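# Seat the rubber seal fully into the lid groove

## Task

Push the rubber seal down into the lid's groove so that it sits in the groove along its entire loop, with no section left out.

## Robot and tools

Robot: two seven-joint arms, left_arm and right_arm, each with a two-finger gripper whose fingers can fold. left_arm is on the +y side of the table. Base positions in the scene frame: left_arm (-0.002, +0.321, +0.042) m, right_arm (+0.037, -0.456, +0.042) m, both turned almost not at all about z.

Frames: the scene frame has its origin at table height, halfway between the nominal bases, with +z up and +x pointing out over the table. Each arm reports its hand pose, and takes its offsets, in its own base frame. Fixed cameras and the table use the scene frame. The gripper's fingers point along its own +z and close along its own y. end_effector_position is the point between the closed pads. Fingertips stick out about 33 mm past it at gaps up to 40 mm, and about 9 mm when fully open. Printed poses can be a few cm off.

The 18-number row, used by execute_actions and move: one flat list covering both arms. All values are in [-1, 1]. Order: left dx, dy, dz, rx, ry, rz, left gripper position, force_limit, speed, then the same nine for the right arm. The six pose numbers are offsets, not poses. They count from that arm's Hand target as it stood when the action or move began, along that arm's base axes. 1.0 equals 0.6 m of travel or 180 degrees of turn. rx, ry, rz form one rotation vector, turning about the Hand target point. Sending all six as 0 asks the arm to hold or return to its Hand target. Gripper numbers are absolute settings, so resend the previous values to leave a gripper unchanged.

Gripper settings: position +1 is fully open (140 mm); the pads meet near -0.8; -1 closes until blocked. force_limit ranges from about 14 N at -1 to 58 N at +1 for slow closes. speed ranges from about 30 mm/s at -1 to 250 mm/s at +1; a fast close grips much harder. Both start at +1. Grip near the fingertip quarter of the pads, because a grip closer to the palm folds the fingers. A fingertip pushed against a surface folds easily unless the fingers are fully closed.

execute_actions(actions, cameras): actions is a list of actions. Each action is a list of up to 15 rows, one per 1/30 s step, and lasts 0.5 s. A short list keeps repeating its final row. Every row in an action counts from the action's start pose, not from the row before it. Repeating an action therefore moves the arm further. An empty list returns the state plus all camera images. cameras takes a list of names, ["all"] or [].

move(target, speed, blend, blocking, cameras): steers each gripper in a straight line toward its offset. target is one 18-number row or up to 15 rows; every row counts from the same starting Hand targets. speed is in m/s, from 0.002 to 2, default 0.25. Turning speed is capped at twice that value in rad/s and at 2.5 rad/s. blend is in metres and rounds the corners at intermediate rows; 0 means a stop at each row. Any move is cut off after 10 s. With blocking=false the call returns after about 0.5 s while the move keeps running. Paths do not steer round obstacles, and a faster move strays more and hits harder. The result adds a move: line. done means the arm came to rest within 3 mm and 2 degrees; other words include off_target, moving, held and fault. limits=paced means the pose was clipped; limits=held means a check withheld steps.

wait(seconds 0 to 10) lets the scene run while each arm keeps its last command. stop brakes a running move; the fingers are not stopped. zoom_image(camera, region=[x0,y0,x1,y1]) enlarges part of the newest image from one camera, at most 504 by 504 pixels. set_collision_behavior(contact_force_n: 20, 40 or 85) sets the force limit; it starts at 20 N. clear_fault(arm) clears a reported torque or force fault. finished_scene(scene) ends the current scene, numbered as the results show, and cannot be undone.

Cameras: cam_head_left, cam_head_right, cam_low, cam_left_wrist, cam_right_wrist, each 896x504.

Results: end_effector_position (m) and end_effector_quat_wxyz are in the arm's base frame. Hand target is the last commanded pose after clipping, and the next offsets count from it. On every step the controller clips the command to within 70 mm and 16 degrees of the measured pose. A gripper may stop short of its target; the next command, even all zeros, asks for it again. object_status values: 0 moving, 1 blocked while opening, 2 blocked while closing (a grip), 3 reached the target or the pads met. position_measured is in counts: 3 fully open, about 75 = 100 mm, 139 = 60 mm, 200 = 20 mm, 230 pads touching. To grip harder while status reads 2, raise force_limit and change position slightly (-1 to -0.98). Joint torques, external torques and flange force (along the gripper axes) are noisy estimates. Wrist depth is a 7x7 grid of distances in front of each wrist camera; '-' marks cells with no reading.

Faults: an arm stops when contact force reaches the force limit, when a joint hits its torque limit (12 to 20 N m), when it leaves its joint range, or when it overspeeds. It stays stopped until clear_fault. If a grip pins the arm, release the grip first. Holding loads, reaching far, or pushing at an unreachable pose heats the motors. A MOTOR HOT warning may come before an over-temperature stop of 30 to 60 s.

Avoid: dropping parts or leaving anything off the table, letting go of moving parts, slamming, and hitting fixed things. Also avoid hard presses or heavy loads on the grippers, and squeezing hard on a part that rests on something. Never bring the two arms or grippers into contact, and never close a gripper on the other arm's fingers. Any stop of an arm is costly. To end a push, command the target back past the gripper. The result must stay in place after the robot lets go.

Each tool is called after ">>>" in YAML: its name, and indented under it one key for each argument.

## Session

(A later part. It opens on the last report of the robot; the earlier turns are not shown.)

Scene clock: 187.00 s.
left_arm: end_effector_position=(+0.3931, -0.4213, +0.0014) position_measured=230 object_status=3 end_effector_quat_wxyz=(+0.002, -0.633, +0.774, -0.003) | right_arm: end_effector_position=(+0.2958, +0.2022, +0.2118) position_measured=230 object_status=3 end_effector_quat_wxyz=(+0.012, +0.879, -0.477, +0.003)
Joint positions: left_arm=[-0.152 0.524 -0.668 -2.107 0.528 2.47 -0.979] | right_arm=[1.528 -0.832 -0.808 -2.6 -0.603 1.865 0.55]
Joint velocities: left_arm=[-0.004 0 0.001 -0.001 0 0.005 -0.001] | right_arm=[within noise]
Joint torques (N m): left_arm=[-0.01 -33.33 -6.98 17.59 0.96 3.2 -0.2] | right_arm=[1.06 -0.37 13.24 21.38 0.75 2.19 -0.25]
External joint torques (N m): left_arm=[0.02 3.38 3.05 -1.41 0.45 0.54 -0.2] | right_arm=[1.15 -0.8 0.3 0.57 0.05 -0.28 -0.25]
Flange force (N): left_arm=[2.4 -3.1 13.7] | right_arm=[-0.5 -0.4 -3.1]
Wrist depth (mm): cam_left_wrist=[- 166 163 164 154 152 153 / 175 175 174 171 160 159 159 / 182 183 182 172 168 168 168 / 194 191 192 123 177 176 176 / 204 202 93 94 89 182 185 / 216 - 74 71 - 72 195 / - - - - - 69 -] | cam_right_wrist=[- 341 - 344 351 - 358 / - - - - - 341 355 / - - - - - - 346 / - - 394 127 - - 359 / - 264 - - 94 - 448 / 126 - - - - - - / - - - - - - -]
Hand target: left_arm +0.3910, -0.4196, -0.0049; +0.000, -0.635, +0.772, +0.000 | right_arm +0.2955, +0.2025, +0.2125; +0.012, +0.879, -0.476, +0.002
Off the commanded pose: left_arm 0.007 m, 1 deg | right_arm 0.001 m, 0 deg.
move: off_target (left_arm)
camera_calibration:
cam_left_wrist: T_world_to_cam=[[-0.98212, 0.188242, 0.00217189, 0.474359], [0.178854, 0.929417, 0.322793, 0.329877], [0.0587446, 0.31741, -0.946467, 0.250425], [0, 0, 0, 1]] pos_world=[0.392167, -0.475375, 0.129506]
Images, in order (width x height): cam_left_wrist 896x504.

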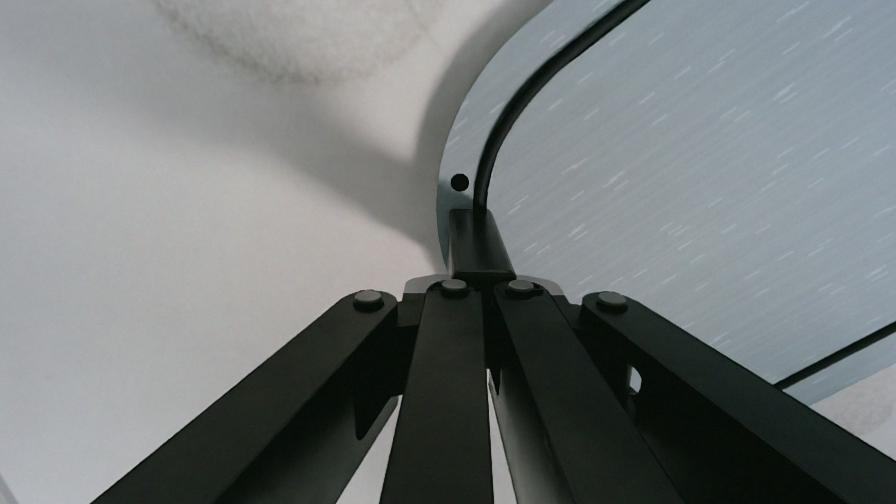

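>>> execute_actions:
  actions:
    - [[0,0,-0.003,0,0,0,-1,-1,-1,0,0,0,0,0,0,-1,-1,-1]]
    - [[0,0,-0.003,0,0,0,-1,-1,-1,0,0,0,0,0,0,-1,-1,-1]]

>>> move:
  target:
    - [0,0,0.03,0,0,0,-1,-1,-1,0,0,0,0,0,0,-1,-1,-1]
    - [0.03,0.09,0.08,0,0,0.25,-1,-1,-1,0,0,0,0,0,0,-1,-1,-1]
  speed: [0.05,0.12]
  cameras: ["cam_left_wrist"]

>>> zoom_image:
  camera: "cam_left_wrist"
  region: [420, 0, 896, 260]

Scene clock: 188.50 s.
left_arm: end_effector_position=(+0.3944, -0.4243, +0.0012) position_measured=230 object_status=3 end_effector_quat_wxyz=(+0.003, -0.633, +0.774, -0.006) | right_arm: end_effector_position=(+0.2958, +0.2022, +0.2118) position_measured=230 object_status=3 end_effector_quat_wxyz=(+0.012, +0.879, -0.477, +0.003)
Joint positions: left_arm=[-0.164 0.524 -0.658 -2.104 0.529 2.478 -0.98] | right_arm=[1.528 -0.832 -0.808 -2.6 -0.603 1.865 0.55]
Joint torques (N m): left_arm=[0.35 -29.97 -4.92 16.15 0.98 3.15 -0.16] | right_arm=[1.14 -0.37 13.15 21.41 0.77 2.19 -0.17]
External joint torques (N m): left_arm=[0.38 7.01 4.99 -2.93 0.47 0.46 -0.16] | right_arm=[1.15 -0.91 0.22 0.74 0.06 -0.27 -0.18]
External joint torques at the end of the 1st action: left_arm=[-0.12 5.39 3.35 -2.19 0.38 0.49 -0.16] | right_arm=[1.1 -0.93 0.22 0.64 0.06 -0.27 -0.25]
Flange force (N): left_arm=[3.8 -6.2 23.5] | right_arm=[-0.4 -0.6 -3.3]
Flange force at the end of the 1st action (N): left_arm=[3.7 -4.5 18.1] | right_arm=[-0.2 -0.3 -3.1]
Wrist depth (mm): cam_left_wrist=[167 166 166 161 154 152 151 / 176 174 173 171 159 159 158 / 187 185 188 172 168 167 166 / 193 192 192 150 176 175 174 / - - 93 94 89 180 184 / - - 74 71 - 72 192 / - - - - - 69 -] | cam_right_wrist=[- - - - - - - / 366 - - - - - 332 / - - - - - - 342 / - 404 396 115 - 413 367 / - 275 - - 94 - - / 124 - - - - - - / - - - - - - -]
Hand target: left_arm +0.3910, -0.4196, -0.0085; +0.000, -0.635, +0.772, +0.000 | right_arm +0.2955, +0.2025, +0.2125; +0.012, +0.879, -0.476, +0.002
Off the commanded pose: left_arm 0.011 m, 1 deg | right_arm 0.001 m, 0 deg.

Scene clock: 193.63 s.
left_arm: end_effector_position=(+0.4089, -0.3650, +0.0387) position_measured=230 object_status=3 end_effector_quat_wxyz=(-0.001, +0.880, -0.474, -0.001) | right_arm: end_effector_position=(+0.2958, +0.2022, +0.2118) position_measured=230 object_status=3 end_effector_quat_wxyz=(+0.012, +0.879, -0.477, +0.003)
Joint positions: left_arm=[-0.213 0.314 -0.513 -2.22 0.25 2.478 -1.485] | right_arm=[1.528 -0.832 -0.808 -2.6 -0.603 1.865 0.55]
Joint velocities: left_arm=[0.002 0 -0.001 0 0 0 -0.006] | right_arm=[within noise]
Joint torques (N m): left_arm=[-0.19 -37.94 -3.88 19.99 0.2 2.67 -0.15] | right_arm=[1.08 -0.39 13.19 21.41 0.76 2.17 -0.29]
External joint torques (N m): left_arm=[-0.23 -3.3 0.7 -0.28 -0.33 0.02 -0.15] | right_arm=[1.05 -0.91 0.17 0.7 0.05 -0.3 -0.3]
Flange force (N): left_arm=[-8.8 2.3 -6.7] | right_arm=[0.0 -0.5 -3.2]
Wrist depth (mm): cam_left_wrist=[- 201 199 202 195 190 201 / - 210 212 210 200 200 196 / - 218 220 215 208 208 210 / 235 - - 124 216 216 218 / 243 245 82 94 89 228 230 / 263 - 74 71 - 72 241 / - - - - - 69 -] | cam_right_wrist=[- - 351 352 - 353 - / - - 365 364 377 - 334 / - - 383 398 - - 338 / - - - 127 - - 357 / 427 - - - 94 - - / - - - - - - 467 / - - - - - - -]
Hand target: left_arm +0.4090, -0.3656, +0.0395; +0.000, +0.883, -0.470, +0.000 | right_arm +0.2955, +0.2025, +0.2125; +0.012, +0.879, -0.476, +0.002
Off the commanded pose: left_arm 0.001 m, 1 deg | right_arm 0.001 m, 0 deg.
move: done
camera_calibration:
cam_left_wrist: T_world_to_cam=[[-0.829916, -0.557813, 0.00916237, 0.144298], [-0.525086, 0.786563, 0.324967, 0.498274], [-0.188478, 0.264884, -0.945681, 0.348795], [0, 0, 0, 1]] pos_world=[0.447132, -0.403823, 0.166604]
Images, in order (width x height): cam_left_wrist 896x504.

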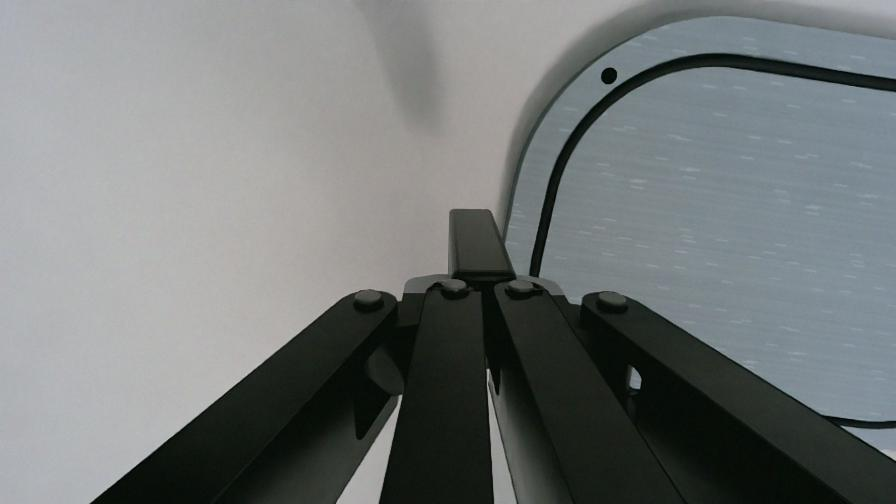

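Scaled by 1.059 from the camera's 896x504 image, which has a finer 1280x720 frame.

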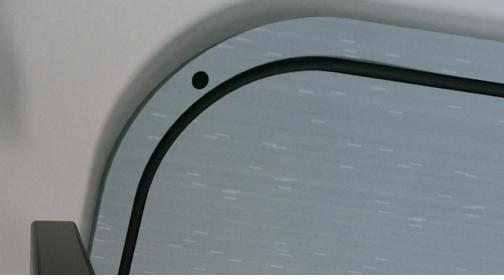

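>>> move:
  target: [-0.05,0.25,0.15,0,0,0,-1,-1,-1,0,0,0,0,0,0,-1,-1,-1]
  speed: 0.2
  cameras: ["all"]

>>> zoom_image:
  camera: "cam_head_left"
  region: [510, 295, 660, 435]

>>> zoom_image:
  camera: "cam_head_right"
  region: [510, 295, 680, 445]

>>> zoom_image:
  camera: "cam_low"
  region: [370, 220, 510, 280]

Scene clock: 196.60 s.
left_arm: end_effector_position=(+0.3801, -0.2156, +0.1293) position_measured=230 object_status=3 end_effector_quat_wxyz=(-0.001, +0.884, -0.468, +0.001) | right_arm: end_effector_position=(+0.2958, +0.2022, +0.2118) position_measured=230 object_status=3 end_effector_quat_wxyz=(+0.012, +0.879, -0.477, +0.003)
Joint positions: left_arm=[-0.11 -0.22 -0.41 -2.551 -0.12 2.347 -1.024] | right_arm=[1.528 -0.832 -0.808 -2.6 -0.603 1.865 0.55]
Joint velocities: left_arm=[0.001 0.001 0.001 0.001 -0.001 0 0.004] | right_arm=[within noise]
Joint torques (N m): left_arm=[-0.21 -22.99 2.61 21.84 0.38 2.36 0.29] | right_arm=[1.1 -0.37 13.21 21.35 0.76 2.2 -0.24]
External joint torques (N m): left_arm=[-0.17 -2.27 0.5 -0.25 -0.21 -0.3 0.29] | right_arm=[1.15 -0.88 0.27 0.68 0.06 -0.25 -0.25]
Flange force (N): left_arm=[-8.4 3.3 -5.8] | right_arm=[-0.4 -0.6 -3.2]
Wrist depth (mm): cam_left_wrist=[288 - 289 - 276 - 274 / - 297 - - 302 286 288 / - 312 - - - - 312 / 332 - - 113 - - - / 346 - 82 94 89 84 - / - - 74 71 - 72 - / - - - - - 69 -] | cam_right_wrist=[- 350 - 344 - - - / - - - - - - 330 / - - - - - - 331 / - - - 115 - - 346 / - - - - 94 - - / - - - - - - - / - - - - - - -]
Hand target: left_arm +0.3790, -0.2156, +0.1295; +0.000, +0.883, -0.470, +0.000 | right_arm +0.2955, +0.2025, +0.2125; +0.012, +0.879, -0.476, +0.002
Off the commanded pose: left_arm 0.001 m, 0 deg | right_arm 0.001 m, 0 deg.
move: done
camera_calibration:
cam_left_wrist: T_world_to_cam=[[-0.821823, -0.5697, 0.00696155, 0.197603], [-0.53747, 0.779267, 0.322286, 0.339556], [-0.189031, 0.26112, -0.946617, 0.389084], [0, 0, 0, 1]] pos_world=[0.418445, -0.253628, 0.257504]
cam_right_wrist: T_world_to_cam=[[-0.834091, -0.55104, 0.0254145, 0.357817], [-0.514603, 0.793878, 0.323947, -0.0781853], [-0.198684, 0.257123, -0.945734, 0.352097], [0, 0, 0, 1]] pos_world=[0.328174, 0.168709, 0.349224]

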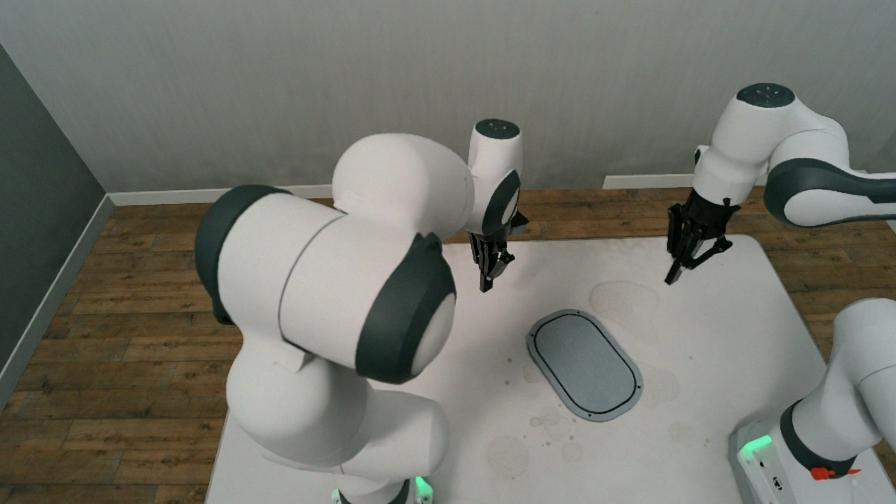

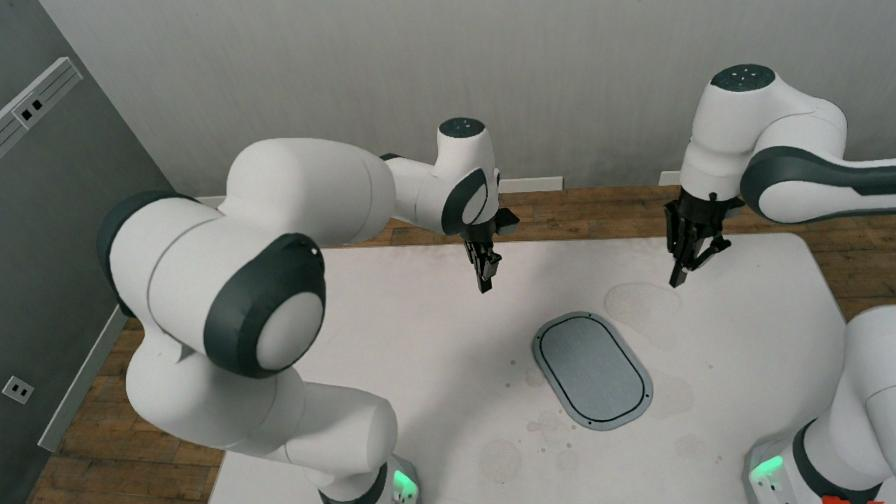

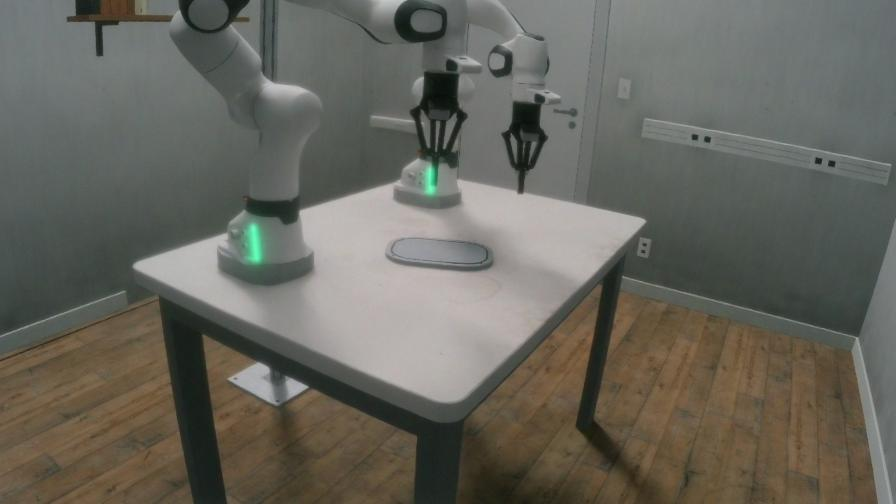

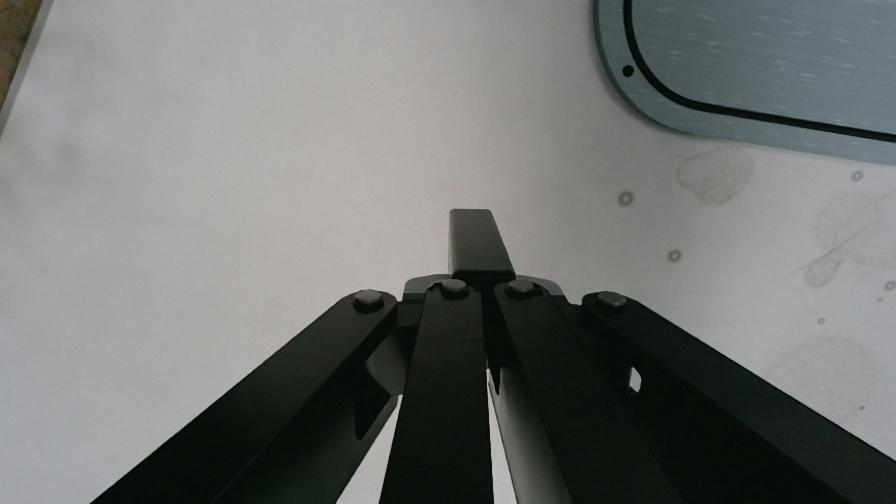

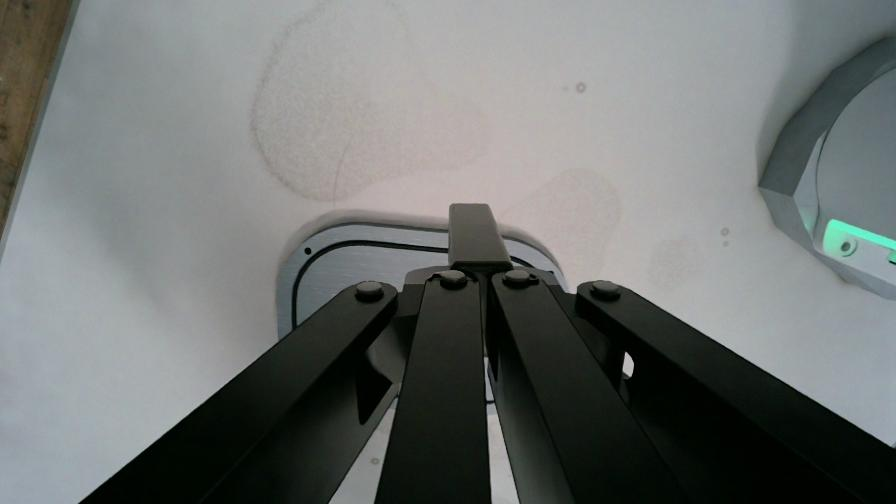

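Scaled by 3.360 from the camera's 896x504 image, which has a finer 1280x720 frame.

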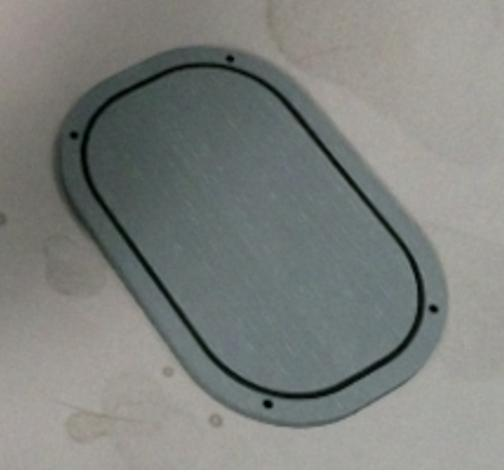

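Scaled by 2.965 from the camera's 896x504 image, which has a finer 1280x720 frame.

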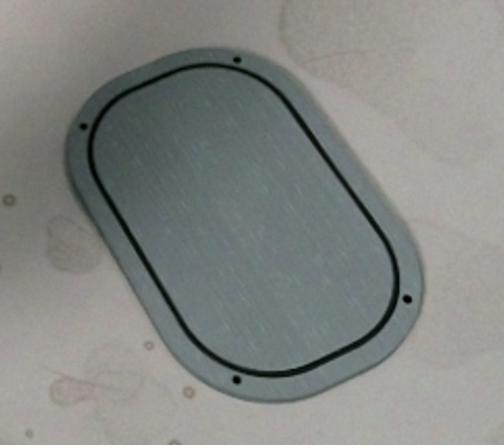

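Scaled by 3.600 from the camera's 896x504 image, which has a finer 1280x720 frame.

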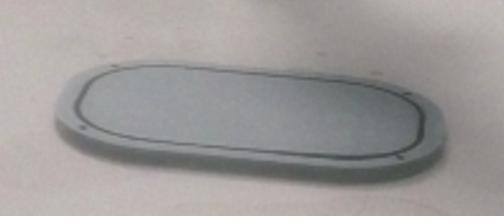

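>>> move:
  target: [0,0,0,0,0,0,-1,-1,-1,-0.076,-0.25,0.15,0,0,0,-1,-1,-1]
  speed: 0.2

>>> move:
  target:
    - [-0.0565,-0.438,0,0,0,-0.05,-1,-1,-1,0,0,0,0,0,0,-1,-1,-1]
    - [-0.0565,-0.438,-0.166,0,0,-0.05,-1,-1,-1,0,0,0,0,0,0,-1,-1,-1]
  speed: 0.2
  cameras: ["cam_left_wrist"]

>>> zoom_image:
  camera: "cam_left_wrist"
  region: [200, 50, 700, 300]

Scene clock: 199.80 s.
left_arm: end_effector_position=(+0.3801, -0.2155, +0.1293) position_measured=230 object_status=3 end_effector_quat_wxyz=(-0.001, +0.883, -0.469, +0.001) | right_arm: end_effector_position=(+0.2503, +0.0526, +0.3020) position_measured=230 object_status=3 end_effector_quat_wxyz=(+0.012, +0.878, -0.479, +0.003)
Joint positions: left_arm=[-0.11 -0.22 -0.41 -2.551 -0.12 2.347 -1.022] | right_arm=[1.234 -1.279 -0.582 -2.6 -0.572 1.381 0.369]
Joint velocities: left_arm=[within noise] | right_arm=[0 -0.001 0 0 -0.001 -0.003 -0.006]
Joint torques (N m): left_arm=[-0.12 -23.01 2.55 21.79 0.32 2.35 0.34] | right_arm=[1.38 9.18 12.85 19.58 0.76 2.26 -0.26]
External joint torques (N m): left_arm=[-0.1 -2.19 0.42 -0.39 -0.27 -0.34 0.34] | right_arm=[1.38 -1.03 0.3 0.42 0.04 -0.23 -0.27]
Flange force (N): left_arm=[-8.6 3.4 -5.6] | right_arm=[0.0 1.3 -1.8]
Wrist depth (mm): cam_left_wrist=[287 290 284 281 281 277 273 / 297 - - - - 291 287 / - - - - - 314 316 / - - - 123 326 - 330 / - - 82 94 89 84 - / - - 74 71 - 72 - / - - - - - 69 -] | cam_right_wrist=[1124 - - - 416 - 1161 / 1178 - 455 - 449 - - / - 450 - - - 402 - / - - - 115 - 343 274 / - - - - 94 308 231 / - - - - - - 175 / - - - - - - -]
Hand target: left_arm +0.3790, -0.2156, +0.1295; +0.000, +0.883, -0.470, +0.000 | right_arm +0.2499, +0.0525, +0.3025; +0.012, +0.879, -0.476, +0.002
Off the commanded pose: left_arm 0.001 m, 0 deg | right_arm 0.001 m, 0 deg.
move: done

Scene clock: 203.47 s.
left_arm: end_effector_position=(+0.3443, -0.4776, +0.0296) position_measured=230 object_status=3 end_effector_quat_wxyz=(+0.000, +0.842, -0.540, -0.002) | right_arm: end_effector_position=(+0.2502, +0.0526, +0.3019) position_measured=230 object_status=3 end_effector_quat_wxyz=(+0.012, +0.878, -0.478, +0.003)
Joint positions: left_arm=[-0.464 0.438 -0.492 -2.064 0.309 2.429 -1.582] | right_arm=[1.234 -1.279 -0.582 -2.6 -0.572 1.38 0.367]
Joint velocities: left_arm=[0.001 -0.001 0.001 0 0.001 0.001 -0.007] | right_arm=[within noise]
Joint torques (N m): left_arm=[-0.21 -41.71 -5.46 21.23 0.55 2.62 -0.14] | right_arm=[1.01 9.26 12.86 19.51 0.76 2.2 -0.26]
External joint torques (N m): left_arm=[-0.25 -2.79 0.8 0.66 -0.03 -0.02 -0.14] | right_arm=[1.03 -0.98 0.34 0.31 0.05 -0.29 -0.26]
Flange force (N): left_arm=[-3.5 0.9 -4.5] | right_arm=[0.2 2.0 -1.4]
Wrist depth (mm): cam_left_wrist=[192 - 192 194 191 191 192 / 203 202 - 200 200 201 198 / 211 208 211 202 208 202 207 / 220 222 213 135 205 207 210 / 232 229 83 94 89 217 218 / 245 - 74 71 - 72 226 / - - - - - 69 -] | cam_right_wrist=[1250 - - - - - 1118 / 1263 - - - - - - / - 467 - - 474 423 - / - - - 115 469 346 271 / - - - - 94 305 225 / - - - - - - - / - - - - - - -]
Hand target: left_arm +0.3451, -0.4784, +0.0299; +0.000, +0.843, -0.538, +0.000 | right_arm +0.2499, +0.0525, +0.3025; +0.012, +0.879, -0.476, +0.002
Off the commanded pose: left_arm 0.001 m, 0 deg | right_arm 0.001 m, 0 deg.
move: done
camera_calibration:
cam_left_wrist: T_world_to_cam=[[-0.905198, -0.424837, 0.0113971, 0.117386], [-0.398442, 0.857678, 0.325012, 0.546231], [-0.147852, 0.289659, -0.945641, 0.355708], [0, 0, 0, 1]] pos_world=[0.376491, -0.521654, 0.157503]
Images, in order (width x height): cam_left_wrist 896x504.

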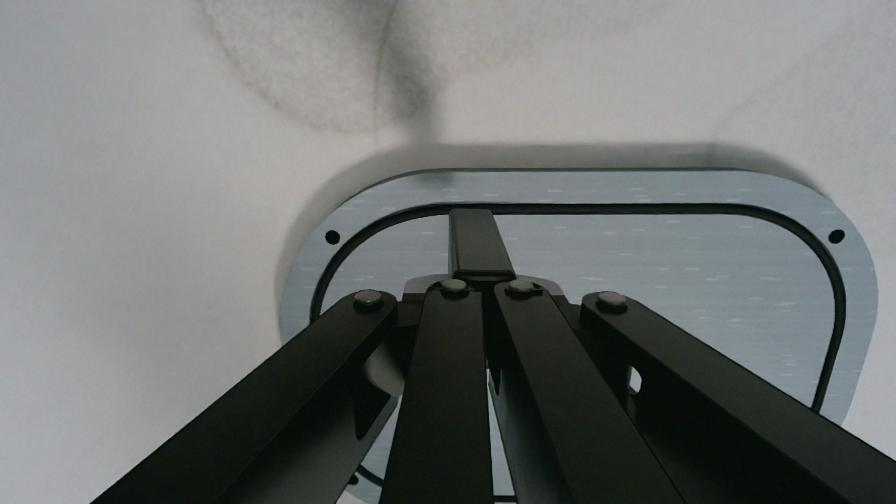

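Scaled by 1.008 from the camera's 896x504 image, which has a finer 1280x720 frame.

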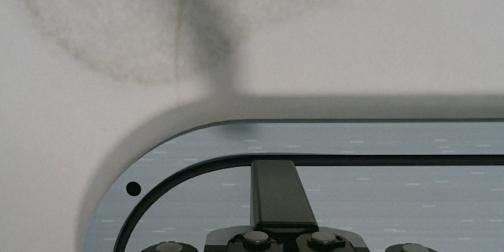

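>>> move:
  target:
    - [0.0028,-0.006,-0.03,0,0,0,-1,-1,-1,0,0,0,0,0,0,-1,-1,-1]
    - [0.0028,-0.006,-0.0573,0,0,0,-1,-1,-1,0,0,0,0,0,0,-1,-1,-1]
    - [0.0028,-0.006,-0.035,0,0,0,-1,-1,-1,0,0,0,0,0,0,-1,-1,-1]
    - [-0.0184,-0.0158,-0.035,0,0,0,-1,-1,-1,0,0,0,0,0,0,-1,-1,-1]
    - [-0.0184,-0.0158,-0.0573,0,0,0,-1,-1,-1,0,0,0,0,0,0,-1,-1,-1]
    - [-0.0184,-0.0158,-0.035,0,0,0,-1,-1,-1,0,0,0,0,0,0,-1,-1,-1]
    - [-0.0396,-0.0256,-0.035,0,0,0,-1,-1,-1,0,0,0,0,0,0,-1,-1,-1]
  speed: [0.06,0.025,0.06,0.06,0.025,0.06,0.06]
  cameras: ["cam_left_wrist"]

>>> zoom_image:
  camera: "cam_left_wrist"
  region: [200, 50, 700, 300]

Scene clock: 208.93 s.
left_arm: end_effector_position=(+0.3216, -0.4936, +0.0081) position_measured=230 object_status=3 end_effector_quat_wxyz=(+0.000, +0.841, -0.542, +0.000) | right_arm: end_effector_position=(+0.2502, +0.0526, +0.3019) position_measured=230 object_status=3 end_effector_quat_wxyz=(+0.012, +0.878, -0.478, +0.003)
Joint positions: left_arm=[-0.546 0.476 -0.452 -2.066 0.33 2.473 -1.641] | right_arm=[1.234 -1.279 -0.582 -2.6 -0.572 1.38 0.367]
Joint velocities: left_arm=[0.001 0 0.001 0 0 -0.001 -0.006] | right_arm=[within noise]
Joint torques (N m): left_arm=[0.16 -43.58 -5.92 19.89 0.28 2.5 -0.19] | right_arm=[1.05 9.35 12.86 19.53 0.74 2.24 -0.23]
External joint torques (N m): left_arm=[0.25 -3.38 0.49 -0.21 -0.28 -0.16 -0.19] | right_arm=[1.03 -0.9 0.29 0.4 0.03 -0.25 -0.23]
Flange force (N): left_arm=[-8.6 0.9 -7.1] | right_arm=[0.2 1.5 -1.6]
Wrist depth (mm): cam_left_wrist=[175 173 170 174 174 171 170 / 183 180 181 178 180 - 181 / 190 193 184 - 187 180 186 / 200 199 186 135 186 185 193 / - 207 83 94 89 191 197 / - - 74 71 - 72 205 / - - - - - 69 -] | cam_right_wrist=[1183 - - - - - 1310 / 1178 - - - - - - / - - - - - 406 - / - - - 115 - 354 262 / - - - - 94 324 225 / - - - - - - 201 / - - - - - - -]
Hand target: left_arm +0.3214, -0.4937, +0.0089; +0.000, +0.843, -0.538, +0.000 | right_arm +0.2499, +0.0525, +0.3025; +0.012, +0.879, -0.476, +0.002
Off the commanded pose: left_arm 0.001 m, 1 deg | right_arm 0.001 m, 0 deg.
move: done
camera_calibration:
cam_left_wrist: T_world_to_cam=[[-0.906813, -0.421443, 0.00875591, 0.0924697], [-0.396298, 0.85942, 0.323024, 0.558141], [-0.143661, 0.289453, -0.94635, 0.335295], [0, 0, 0, 1]] pos_world=[0.353212, -0.537759, 0.136204]
Images, in order (width x height): cam_left_wrist 896x504.

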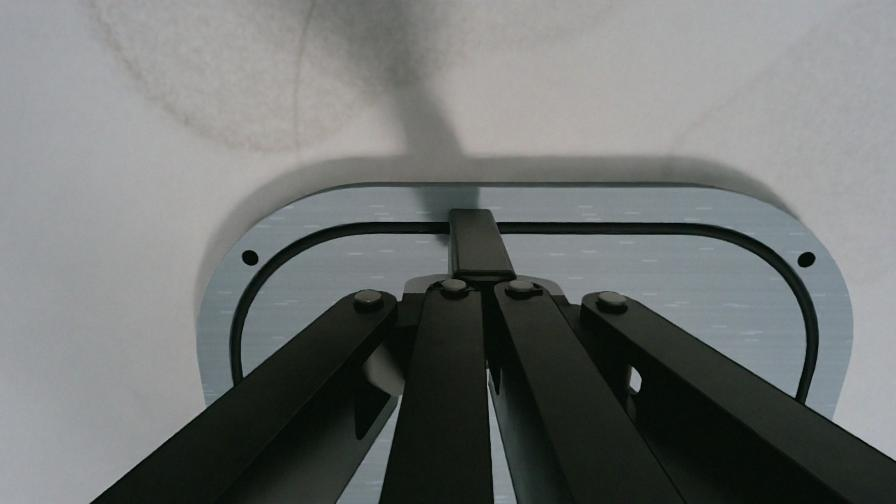

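Scaled by 1.008 from the camera's 896x504 image, which has a finer 1280x720 frame.

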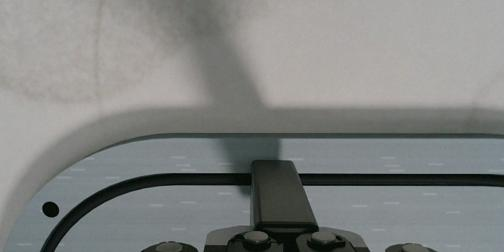

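>>> move:
  target:
    - [0,0,-0.0223,0,0,0,-1,-1,-1,0,0,0,0,0,0,-1,-1,-1]
    - [0,0,0,0,0,0,-1,-1,-1,0,0,0,0,0,0,-1,-1,-1]
    - [-0.0212,-0.0098,0,0,0,0,-1,-1,-1,0,0,0,0,0,0,-1,-1,-1]
    - [-0.0212,-0.0098,-0.0223,0,0,0,-1,-1,-1,0,0,0,0,0,0,-1,-1,-1]
    - [-0.0212,-0.0098,0,0,0,0,-1,-1,-1,0,0,0,0,0,0,-1,-1,-1]
    - [-0.0424,-0.0196,0,0,0,0,-1,-1,-1,0,0,0,0,0,0,-1,-1,-1]
    - [-0.0424,-0.0196,-0.0223,0,0,0,-1,-1,-1,0,0,0,0,0,0,-1,-1,-1]
    - [-0.0424,-0.0196,0,0,0,0,-1,-1,-1,0,0,0,0,0,0,-1,-1,-1]
  speed: [0.025,0.06,0.06,0.025,0.06,0.06,0.025,0.06]

>>> move:
  target:
    - [-0.0212,-0.0098,0,0,0,0,-1,-1,-1,0,0,0,0,0,0,-1,-1,-1]
    - [-0.0212,-0.0098,-0.0223,0,0,0,-1,-1,-1,0,0,0,0,0,0,-1,-1,-1]
    - [-0.0212,-0.0098,0,0,0,0,-1,-1,-1,0,0,0,0,0,0,-1,-1,-1]
    - [-0.0424,-0.0196,0,0,0,0,-1,-1,-1,0,0,0,0,0,0,-1,-1,-1]
    - [-0.0424,-0.0196,-0.0223,0,0,0,-1,-1,-1,0,0,0,0,0,0,-1,-1,-1]
    - [-0.0424,-0.0196,0,0,0,0,-1,-1,-1,0,0,0,0,0,0,-1,-1,-1]
    - [-0.0636,-0.0294,0,0,0,0,-1,-1,-1,0,0,0,0,0,0,-1,-1,-1]
  speed: [0.06,0.025,0.06,0.06,0.025,0.06,0.06]
  cameras: ["cam_left_wrist"]

>>> zoom_image:
  camera: "cam_left_wrist"
  region: [300, 50, 800, 300]

Scene clock: 215.13 s.
left_arm: end_effector_position=(+0.2964, -0.5062, +0.0084) position_measured=230 object_status=3 end_effector_quat_wxyz=(+0.000, +0.843, -0.537, +0.001) | right_arm: end_effector_position=(+0.2502, +0.0526, +0.3019) position_measured=230 object_status=3 end_effector_quat_wxyz=(+0.012, +0.878, -0.478, +0.003)
Joint positions: left_arm=[-0.602 0.466 -0.441 -2.08 0.321 2.483 -1.694] | right_arm=[1.234 -1.279 -0.582 -2.6 -0.572 1.38 0.367]
Joint velocities: left_arm=[0.002 0.001 -0.002 0.001 0 -0.004 -0.002] | right_arm=[within noise]
Joint torques (N m): left_arm=[0.17 -42.88 -6.46 20.07 0.24 2.31 0.28] | right_arm=[0.99 9.29 12.84 19.53 0.78 2.23 -0.26]
External joint torques (N m): left_arm=[0.38 -3.03 -0.25 0.11 -0.31 -0.34 0.27] | right_arm=[1.01 -0.95 0.3 0.39 0.07 -0.26 -0.27]
Flange force (N): left_arm=[-6.9 -0.6 -8.1] | right_arm=[0.2 1.7 -1.6]
Wrist depth (mm): cam_left_wrist=[174 173 173 173 172 172 172 / 181 182 181 180 - 182 180 / 188 188 186 187 186 187 188 / 196 187 186 150 185 185 199 / - 197 83 94 89 191 206 / - - 74 71 - 72 219 / - - - - - 69 -] | cam_right_wrist=[1189 425 - - - - 1178 / 1070 - - - - - - / - 485 - - - 423 - / - - - 115 - 344 270 / - - - - 94 324 210 / - - - - - - 201 / - - - - - - -]
Hand target: left_arm +0.2959, -0.5055, +0.0089; +0.000, +0.843, -0.538, +0.000 | right_arm +0.2499, +0.0525, +0.3025; +0.012, +0.879, -0.476, +0.002
Off the commanded pose: left_arm 0.001 m, 0 deg | right_arm 0.001 m, 0 deg.
move: done

Scene clock: 220.00 s.
left_arm: end_effector_position=(+0.2580, -0.5238, +0.0083) position_measured=230 object_status=3 end_effector_quat_wxyz=(+0.001, +0.841, -0.542, +0.001) | right_arm: end_effector_position=(+0.2502, +0.0526, +0.3019) position_measured=230 object_status=3 end_effector_quat_wxyz=(+0.012, +0.878, -0.478, +0.003)
Joint positions: left_arm=[-0.675 0.459 -0.439 -2.09 0.314 2.488 -1.751] | right_arm=[1.234 -1.279 -0.582 -2.6 -0.572 1.38 0.367]
Joint velocities: left_arm=[-0.001 0 -0.002 0 0 0 -0.006] | right_arm=[within noise]
Joint torques (N m): left_arm=[-0.02 -43.11 -5.22 19.82 0.36 2.37 -0.2] | right_arm=[1 9.33 12.76 19.56 0.77 2.21 -0.25]
External joint torques (N m): left_arm=[-0.04 -3.41 0.67 -0.15 -0.19 -0.29 -0.2] | right_arm=[0.99 -0.9 0.18 0.4 0.05 -0.28 -0.25]
Flange force (N): left_arm=[-7.8 0.3 -7.0] | right_arm=[0.4 1.4 -1.5]
Wrist depth (mm): cam_left_wrist=[- 173 - 173 172 175 173 / 181 182 180 180 182 180 178 / 188 186 185 180 185 190 189 / 186 188 186 150 186 199 200 / 196 196 83 94 89 204 209 / 208 - 74 71 - 72 217 / - - - - - 69 -] | cam_right_wrist=[1213 - 424 - - - 1225 / 1178 - - - - - - / - - - - - 412 - / 494 - 499 126 436 345 289 / - - - - 94 325 - / - - - - - - 187 / - - - - - - -]
Hand target: left_arm +0.2578, -0.5231, +0.0089; +0.000, +0.843, -0.538, +0.000 | right_arm +0.2499, +0.0525, +0.3025; +0.012, +0.879, -0.476, +0.002
Off the commanded pose: left_arm 0.001 m, 1 deg | right_arm 0.001 m, 0 deg.
move: done
camera_calibration:
cam_left_wrist: T_world_to_cam=[[-0.906805, -0.421444, 0.00944745, 0.0220431], [-0.39639, 0.860097, 0.321106, 0.559095], [-0.143454, 0.287435, -0.946996, 0.33394], [0, 0, 0, 1]] pos_world=[0.289513, -0.567572, 0.136503]
Images, in order (width x height): cam_left_wrist 896x504.

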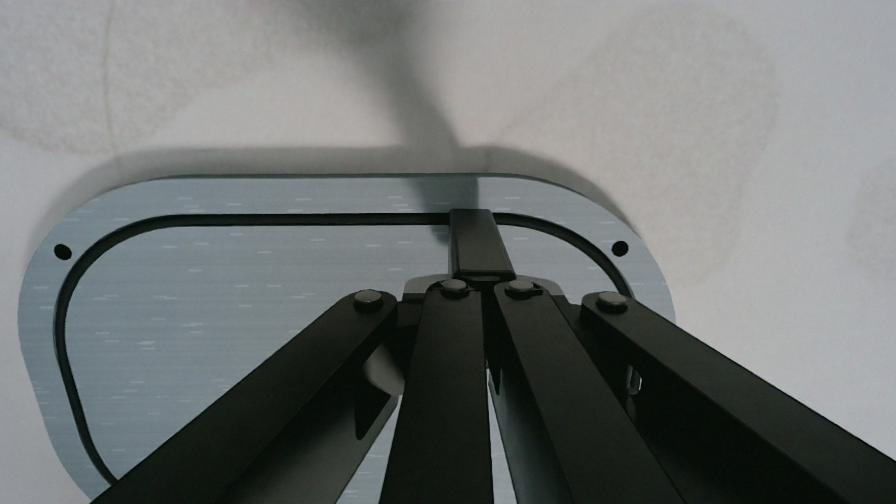

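Scaled by 1.008 from the camera's 896x504 image, which has a finer 1280x720 frame.

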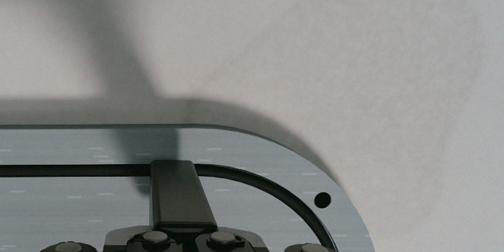

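>>> move:
  target:
    - [0,0,-0.0223,0,0,0,-1,-1,-1,0,0,0,0,0,0,-1,-1,-1]
    - [0,0,0,0,0,0,-1,-1,-1,0,0,0,0,0,0,-1,-1,-1]
    - [-0.0212,-0.0098,0,0,0,0,-1,-1,-1,0,0,0,0,0,0,-1,-1,-1]
    - [-0.0212,-0.0098,-0.0223,0,0,0,-1,-1,-1,0,0,0,0,0,0,-1,-1,-1]
    - [-0.0212,-0.0098,0,0,0,0,-1,-1,-1,0,0,0,0,0,0,-1,-1,-1]
    - [-0.0452,-0.0174,0,0,0,0,-1,-1,-1,0,0,0,0,0,0,-1,-1,-1]
    - [-0.0452,-0.0174,-0.0223,0,0,0,-1,-1,-1,0,0,0,0,0,0,-1,-1,-1]
    - [-0.0452,-0.0174,0,0,0,0,-1,-1,-1,0,0,0,0,0,0,-1,-1,-1]
  speed: [0.025,0.06,0.06,0.025,0.06,0.06,0.025,0.06]
  cameras: ["cam_left_wrist"]

>>> zoom_image:
  camera: "cam_left_wrist"
  region: [300, 50, 800, 300]

Scene clock: 226.13 s.
left_arm: end_effector_position=(+0.2311, -0.5343, +0.0084) position_measured=230 object_status=3 end_effector_quat_wxyz=(+0.000, +0.843, -0.537, +0.001) | right_arm: end_effector_position=(+0.2502, +0.0526, +0.3019) position_measured=230 object_status=3 end_effector_quat_wxyz=(+0.012, +0.878, -0.478, +0.003)
Joint positions: left_arm=[-0.736 0.451 -0.427 -2.098 0.306 2.493 -1.807] | right_arm=[1.234 -1.279 -0.582 -2.6 -0.572 1.38 0.367]
Joint velocities: left_arm=[0.002 0.001 -0.001 0.001 0 -0.004 0] | right_arm=[within noise]
Joint torques (N m): left_arm=[0.58 -42.65 -5.98 19.95 0.25 2.36 0.26] | right_arm=[1.05 9.3 12.87 19.51 0.75 2.21 -0.24]
External joint torques (N m): left_arm=[0.52 -2.94 -0.39 -0.11 -0.3 -0.31 0.26] | right_arm=[1.01 -0.99 0.32 0.43 0.04 -0.27 -0.24]
Flange force (N): left_arm=[-7.6 -1.6 -8.1] | right_arm=[0.3 1.8 -1.7]
Wrist depth (mm): cam_left_wrist=[173 173 173 173 173 173 173 / - 181 - 180 180 181 180 / 186 186 184 180 - 194 - / - 188 189 182 190 199 196 / 197 196 83 94 89 89 209 / 205 - 74 71 - 72 214 / - - - - - 69 -] | cam_right_wrist=[1155 - - - - - 1178 / 1338 - - - 467 - - / - - - - - 417 - / - - - 115 432 344 272 / - - - - 94 304 232 / - - - - - - 203 / - - - - - - -]
Hand target: left_arm +0.2307, -0.5336, +0.0089; +0.000, +0.843, -0.538, +0.000 | right_arm +0.2499, +0.0525, +0.3025; +0.012, +0.879, -0.476, +0.002
Off the commanded pose: left_arm 0.001 m, 0 deg | right_arm 0.001 m, 0 deg.
move: done
camera_calibration:
cam_left_wrist: T_world_to_cam=[[-0.902419, -0.430783, 0.0081046, -0.0128291], [-0.405756, 0.856017, 0.320309, 0.557466], [-0.144921, 0.285764, -0.947279, 0.332595], [0, 0, 0, 1]] pos_world=[0.262818, -0.577771, 0.136603]
Images, in order (width x height): cam_left_wrist 896x504.

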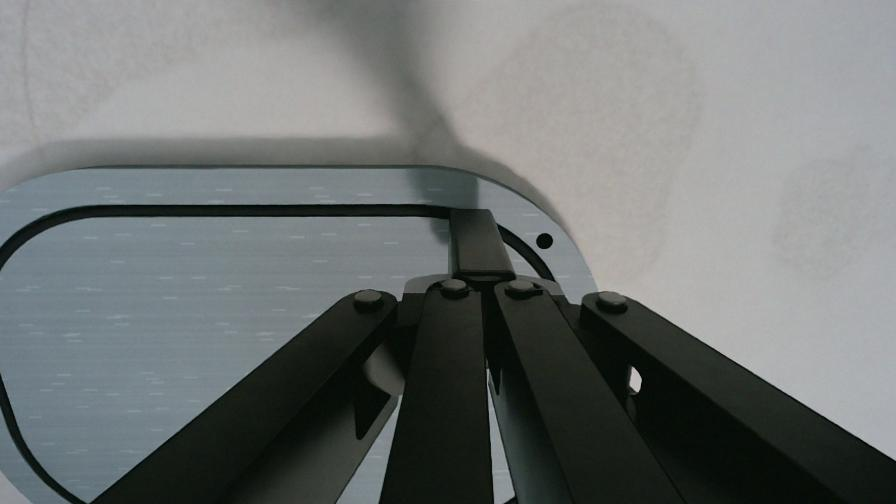

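Scaled by 1.008 from the camera's 896x504 image, which has a finer 1280x720 frame.

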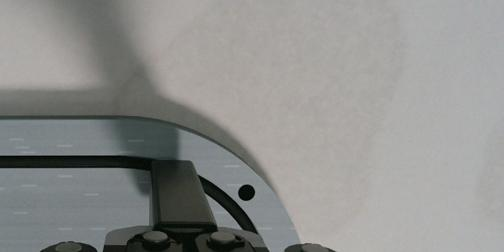

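>>> move:
  target:
    - [-0.0321,-0.0001,0,0,0,0,-1,-1,-1,0,0,0,0,0,0,-1,-1,-1]
    - [-0.0321,-0.0001,-0.0223,0,0,0,-1,-1,-1,0,0,0,0,0,0,-1,-1,-1]
    - [-0.0321,-0.0001,0,0,0,0,-1,-1,-1,0,0,0,0,0,0,-1,-1,-1]
    - [-0.062,0.0111,0,0,0,0,-1,-1,-1,0,0,0,0,0,0,-1,-1,-1]
    - [-0.062,0.0111,-0.0223,0,0,0,-1,-1,-1,0,0,0,0,0,0,-1,-1,-1]
    - [-0.062,0.0111,0,0,0,0,-1,-1,-1,0,0,0,0,0,0,-1,-1,-1]
    - [-0.0862,0.0316,0,0,0,0,-1,-1,-1,0,0,0,0,0,0,-1,-1,-1]
  speed: [0.06,0.025,0.06,0.06,0.025,0.06,0.06]
  cameras: ["cam_left_wrist"]

>>> zoom_image:
  camera: "cam_left_wrist"
  region: [300, 50, 800, 300]

Scene clock: 231.53 s.
left_arm: end_effector_position=(+0.1791, -0.5137, +0.0078) position_measured=230 object_status=3 end_effector_quat_wxyz=(-0.002, +0.841, -0.541, -0.001) | right_arm: end_effector_position=(+0.2502, +0.0526, +0.3019) position_measured=230 object_status=3 end_effector_quat_wxyz=(+0.012, +0.878, -0.478, +0.003)
Joint positions: left_arm=[-0.775 0.367 -0.448 -2.235 0.284 2.547 -1.861] | right_arm=[1.234 -1.279 -0.582 -2.6 -0.572 1.38 0.367]
Joint velocities: left_arm=[0 -0.001 0 -0.002 -0.001 0.005 -0.002] | right_arm=[within noise]
Joint torques (N m): left_arm=[0.23 -39.45 -4.56 19.1 0.2 2.69 -0.21] | right_arm=[1 9.38 12.81 19.59 0.78 2.23 -0.24]
External joint torques (N m): left_arm=[0.15 -3.26 0.08 -0.16 -0.31 0.05 -0.21] | right_arm=[0.95 -0.9 0.25 0.5 0.06 -0.26 -0.24]
Flange force (N): left_arm=[-8.4 -0.9 -7.7] | right_arm=[0.4 1.5 -1.8]
Wrist depth (mm): cam_left_wrist=[171 171 171 172 171 172 172 / 168 169 168 170 180 181 - / 177 177 177 176 189 190 189 / 186 186 186 150 196 196 - / 196 196 82 94 89 207 209 / 207 - 74 71 - 72 - / - - - - - 69 -] | cam_right_wrist=[1237 - - - - 428 1161 / 451 - - - - - - / - 467 - - - 425 - / - - - 115 429 344 270 / - - - - 94 307 225 / - - - - - - 202 / - - - - - - -]
Hand target: left_arm +0.1789, -0.5146, +0.0089; +0.000, +0.843, -0.538, +0.000 | right_arm +0.2499, +0.0525, +0.3025; +0.012, +0.879, -0.476, +0.002
Off the commanded pose: left_arm 0.001 m, 1 deg | right_arm 0.001 m, 0 deg.
move: done
camera_calibration:
cam_left_wrist: T_world_to_cam=[[-0.906529, -0.422078, 0.00736776, -0.0456537], [-0.396909, 0.858156, 0.325623, 0.518345], [-0.143761, 0.292263, -0.945471, 0.321802], [0, 0, 0, 1]] pos_world=[0.210612, -0.558141, 0.135805]
Images, in order (width x height): cam_left_wrist 896x504.

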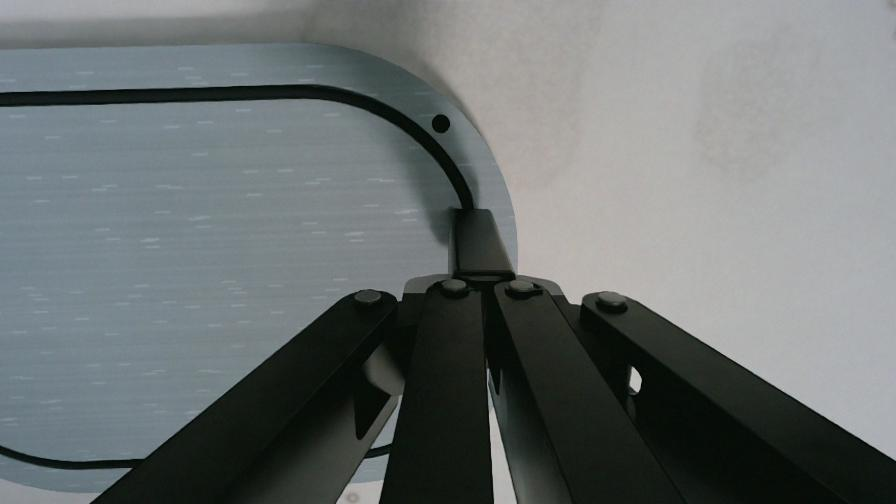

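Scaled by 1.008 from the camera's 896x504 image, which has a finer 1280x720 frame.

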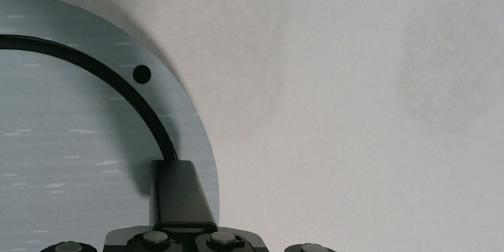

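>>> move:
  target:
    - [-0.003,-0.0014,-0.0215,0,0,0,-1,-1,-1,0,0,0,0,0,0,-1,-1,-1]
    - [-0.003,-0.0014,0,0,0,0,-1,-1,-1,0,0,0,0,0,0,-1,-1,-1]
    - [-0.0177,0.0226,0,0,0,0,-1,-1,-1,0,0,0,0,0,0,-1,-1,-1]
    - [-0.0177,0.0226,-0.0215,0,0,0,-1,-1,-1,0,0,0,0,0,0,-1,-1,-1]
  speed: [0.025,0.06,0.06,0.025]
  cameras: ["cam_left_wrist"]

>>> zoom_image:
  camera: "cam_left_wrist"
  region: [300, 50, 800, 300]

Scene clock: 234.83 s.
left_arm: end_effector_position=(+0.1694, -0.5023, +0.0004) position_measured=230 object_status=3 end_effector_quat_wxyz=(+0.000, +0.842, -0.540, +0.002) | right_arm: end_effector_position=(+0.2502, +0.0526, +0.3019) position_measured=230 object_status=3 end_effector_quat_wxyz=(+0.012, +0.878, -0.478, +0.003)
Joint positions: left_arm=[-0.786 0.349 -0.44 -2.291 0.287 2.594 -1.88] | right_arm=[1.234 -1.279 -0.582 -2.6 -0.572 1.38 0.367]
Joint velocities: left_arm=[-0.002 0 0.003 0 0.001 0.004 -0.004] | right_arm=[within noise]
Joint torques (N m): left_arm=[-0.18 -32.83 -3 18.31 0.87 3.18 -0.12] | right_arm=[0.98 9.31 12.86 19.57 0.76 2.23 -0.2]
External joint torques (N m): left_arm=[-0.13 2.31 1.38 -0.38 0.39 0.53 -0.12] | right_arm=[0.99 -0.97 0.31 0.44 0.05 -0.25 -0.2]
Flange force (N): left_arm=[4.2 0.6 9.5] | right_arm=[0.2 1.7 -1.7]
Wrist depth (mm): cam_left_wrist=[156 156 154 164 165 165 165 / 162 162 161 164 173 173 173 / 171 169 170 169 181 181 180 / 178 178 178 150 193 192 189 / 187 185 83 94 88 197 199 / 197 - 74 71 - 72 208 / - - - - - 69 -] | cam_right_wrist=[1166 - 424 - - - 1150 / 1231 - - - - - 458 / - - - - - 414 467 / - - - 114 435 352 274 / - - - - 94 304 226 / - - - - - - 201 / - - - - - - -]
Hand target: left_arm +0.1683, -0.5010, -0.0040; +0.000, +0.843, -0.538, +0.000 | right_arm +0.2499, +0.0525, +0.3025; +0.012, +0.879, -0.476, +0.002
Off the commanded pose: left_arm 0.005 m, 0 deg | right_arm 0.001 m, 0 deg.
move: off_target (left_arm)
camera_calibration:
cam_left_wrist: T_world_to_cam=[[-0.904604, -0.426187, 0.00746104, -0.0518938], [-0.401715, 0.858252, 0.319419, 0.508009], [-0.142536, 0.28595, -0.947584, 0.306552], [0, 0, 0, 1]] pos_world=[0.200826, -0.545775, 0.128603]
Images, in order (width x height): cam_left_wrist 896x504.

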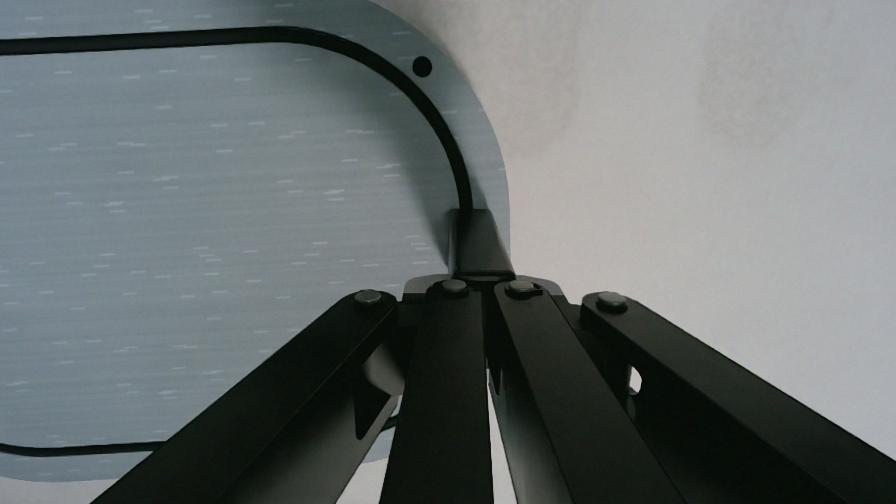

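Scaled by 1.008 from the camera's 896x504 image, which has a finer 1280x720 frame.

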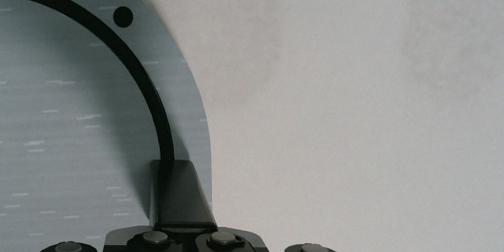

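>>> move:
  target:
    - [0,0,0.0217,0,0,0,-1,-1,-1,0,0,0,0,0,0,-1,-1,-1]
    - [-0.014,0.0302,0.0217,0,0,0,-1,-1,-1,0,0,0,0,0,0,-1,-1,-1]
    - [-0.014,0.0302,-0.001,0,0,0,-1,-1,-1,0,0,0,0,0,0,-1,-1,-1]
    - [-0.014,0.0302,0.0217,0,0,0,-1,-1,-1,0,0,0,0,0,0,-1,-1,-1]
    - [-0.0279,0.0605,0.0217,0,0,0,-1,-1,-1,0,0,0,0,0,0,-1,-1,-1]
    - [-0.0279,0.0605,-0.001,0,0,0,-1,-1,-1,0,0,0,0,0,0,-1,-1,-1]
  speed: [0.06,0.06,0.025,0.06,0.06,0.025]
  cameras: ["cam_left_wrist"]

>>> move:
  target:
    - [0,0,0.023,0,0,0,-1,-1,-1,0,0,0,0,0,0,-1,-1,-1]
    - [-0.0087,0.0266,0.023,0,0,0,-1,-1,-1,0,0,0,0,0,0,-1,-1,-1]
    - [-0.0087,0.0266,0,0,0,0,-1,-1,-1,0,0,0,0,0,0,-1,-1,-1]
    - [-0.0087,0.0266,0.023,0,0,0,-1,-1,-1,0,0,0,0,0,0,-1,-1,-1]
    - [-0.0087,0.0584,0.023,0,0,0,-1,-1,-1,0,0,0,0,0,0,-1,-1,-1]
    - [-0.0087,0.0584,0.001,0,0,0,-1,-1,-1,0,0,0,0,0,0,-1,-1,-1]
    - [-0.0087,0.0584,0.023,0,0,0,-1,-1,-1,0,0,0,0,0,0,-1,-1,-1]
  speed: [0.06,0.06,0.025,0.06,0.06,0.025,0.06]
  cameras: ["cam_left_wrist"]

Scene clock: 239.90 s.
left_arm: end_effector_position=(+0.1527, -0.4667, +0.0000) position_measured=230 object_status=3 end_effector_quat_wxyz=(+0.000, +0.842, -0.540, +0.003) | right_arm: end_effector_position=(+0.2502, +0.0526, +0.3019) position_measured=230 object_status=3 end_effector_quat_wxyz=(+0.012, +0.878, -0.478, +0.003)
Joint positions: left_arm=[-0.749 0.262 -0.476 -2.43 0.264 2.655 -1.875] | right_arm=[1.234 -1.279 -0.582 -2.6 -0.572 1.38 0.367]
Joint velocities: left_arm=[0 -0.001 0 0 0.001 0.002 -0.008] | right_arm=[within noise]
Joint torques (N m): left_arm=[0.13 -28.08 -1.79 17.13 0.84 3.08 -0.1] | right_arm=[1.04 9.25 12.85 19.5 0.76 2.22 -0.24]
External joint torques (N m): left_arm=[0.13 3.23 1.59 -0.81 0.41 0.41 -0.1] | right_arm=[1.06 -1.02 0.33 0.33 0.06 -0.27 -0.25]
Flange force (N): left_arm=[5.5 0.3 13.5] | right_arm=[0.1 2.0 -1.5]
Wrist depth (mm): cam_left_wrist=[- 156 154 155 166 164 166 / 162 161 161 161 173 173 173 / 171 169 169 169 183 181 182 / 178 178 175 135 190 192 190 / 186 187 82 94 89 198 199 / 196 - 74 71 - 72 209 / - - - - - 69 -] | cam_right_wrist=[1178 - - - - 430 1166 / 1195 - - - - - - / - - 474 - - 413 - / - - - 126 425 344 290 / - - - - 94 306 225 / - - - - - - 200 / - - - - - - -]
Hand target: left_arm +0.1516, -0.4647, -0.0046; +0.000, +0.843, -0.538, +0.000 | right_arm +0.2499, +0.0525, +0.3025; +0.012, +0.879, -0.476, +0.002
Off the commanded pose: left_arm 0.005 m, 0 deg | right_arm 0.001 m, 0 deg.
move: off_target (left_arm)
camera_calibration:
cam_left_wrist: T_world_to_cam=[[-0.904923, -0.42552, 0.00681432, -0.0515701], [-0.401526, 0.858984, 0.317686, 0.471176], [-0.141035, 0.284745, -0.948172, 0.292919], [0, 0, 0, 1]] pos_world=[0.183834, -0.510083, 0.128403]
Images, in order (width x height): cam_left_wrist 896x504.

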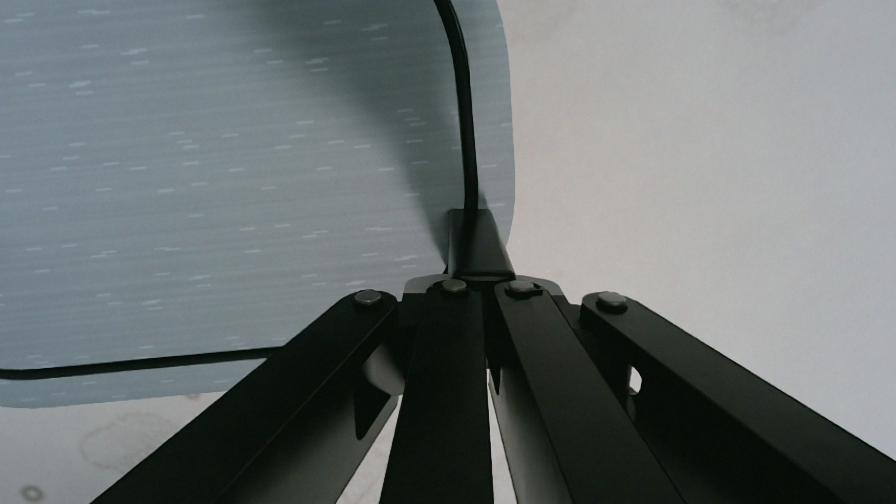

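Scene clock: 245.00 s.
left_arm: end_effector_position=(+0.1464, -0.4306, +0.0088) position_measured=230 object_status=3 end_effector_quat_wxyz=(+0.000, +0.844, -0.536, +0.001) | right_arm: end_effector_position=(+0.2502, +0.0526, +0.3019) position_measured=230 object_status=3 end_effector_quat_wxyz=(+0.012, +0.878, -0.478, +0.003)
Joint positions: left_arm=[-0.677 0.154 -0.54 -2.552 0.179 2.68 -1.81] | right_arm=[1.234 -1.279 -0.582 -2.6 -0.572 1.38 0.367]
Joint velocities: left_arm=[0 0.002 0.001 0 0 -0.002 0.006] | right_arm=[within noise]
Joint torques (N m): left_arm=[0.67 -29.79 -2.4 17.49 0.07 2.3 0.29] | right_arm=[1 9.28 12.82 19.54 0.76 2.23 -0.25]
External joint torques (N m): left_arm=[0.69 -2.78 -0.28 -0.25 -0.34 -0.38 0.29] | right_arm=[0.99 -0.99 0.26 0.42 0.05 -0.25 -0.25]
Flange force (N): left_arm=[-9.0 -2.8 -13.1] | right_arm=[0.4 1.8 -1.6]
Wrist depth (mm): cam_left_wrist=[162 163 162 163 172 174 - / 170 170 170 170 182 182 184 / 178 178 178 178 191 193 190 / 186 187 187 135 199 198 - / 189 193 82 94 89 89 215 / - - 74 71 - 72 220 / - - - - - 69 -] | cam_right_wrist=[1108 - - - - - 1129 / 1155 - - 449 - - - / - - - - - 421 - / - - - 115 454 346 290 / - - - - 94 343 222 / - - - - - - 186 / - - - - - - -]
Hand target: left_arm +0.1464, -0.4297, +0.0092; +0.000, +0.843, -0.538, +0.000 | right_arm +0.2499, +0.0525, +0.3025; +0.012, +0.879, -0.476, +0.002
Off the commanded pose: left_arm 0.001 m, 0 deg | right_arm 0.001 m, 0 deg.
move: done
camera_calibration:
cam_left_wrist: T_world_to_cam=[[-0.901451, -0.432783, 0.00919883, -0.0455577], [-0.407254, 0.855095, 0.320868, 0.43402], [-0.146732, 0.285501, -0.947079, 0.291155], [0, 0, 0, 1]] pos_world=[0.17841, -0.47397, 0.136903]
Images, in order (width x height): cam_left_wrist 896x504.

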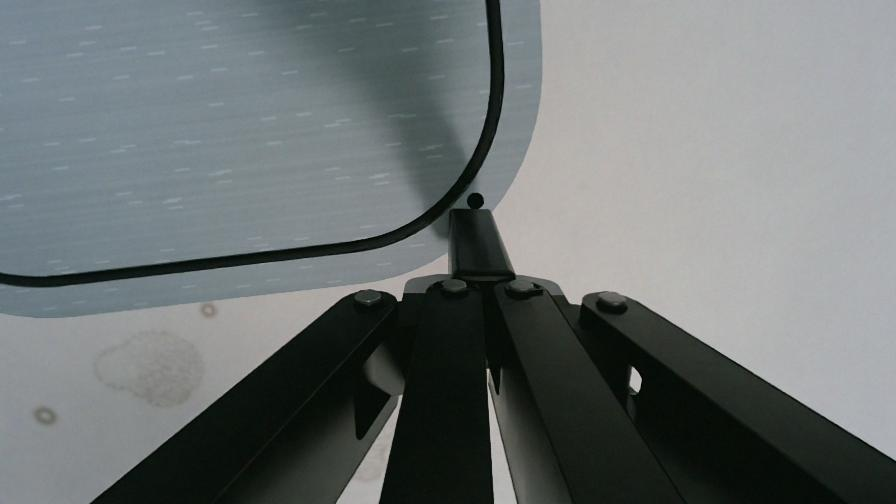

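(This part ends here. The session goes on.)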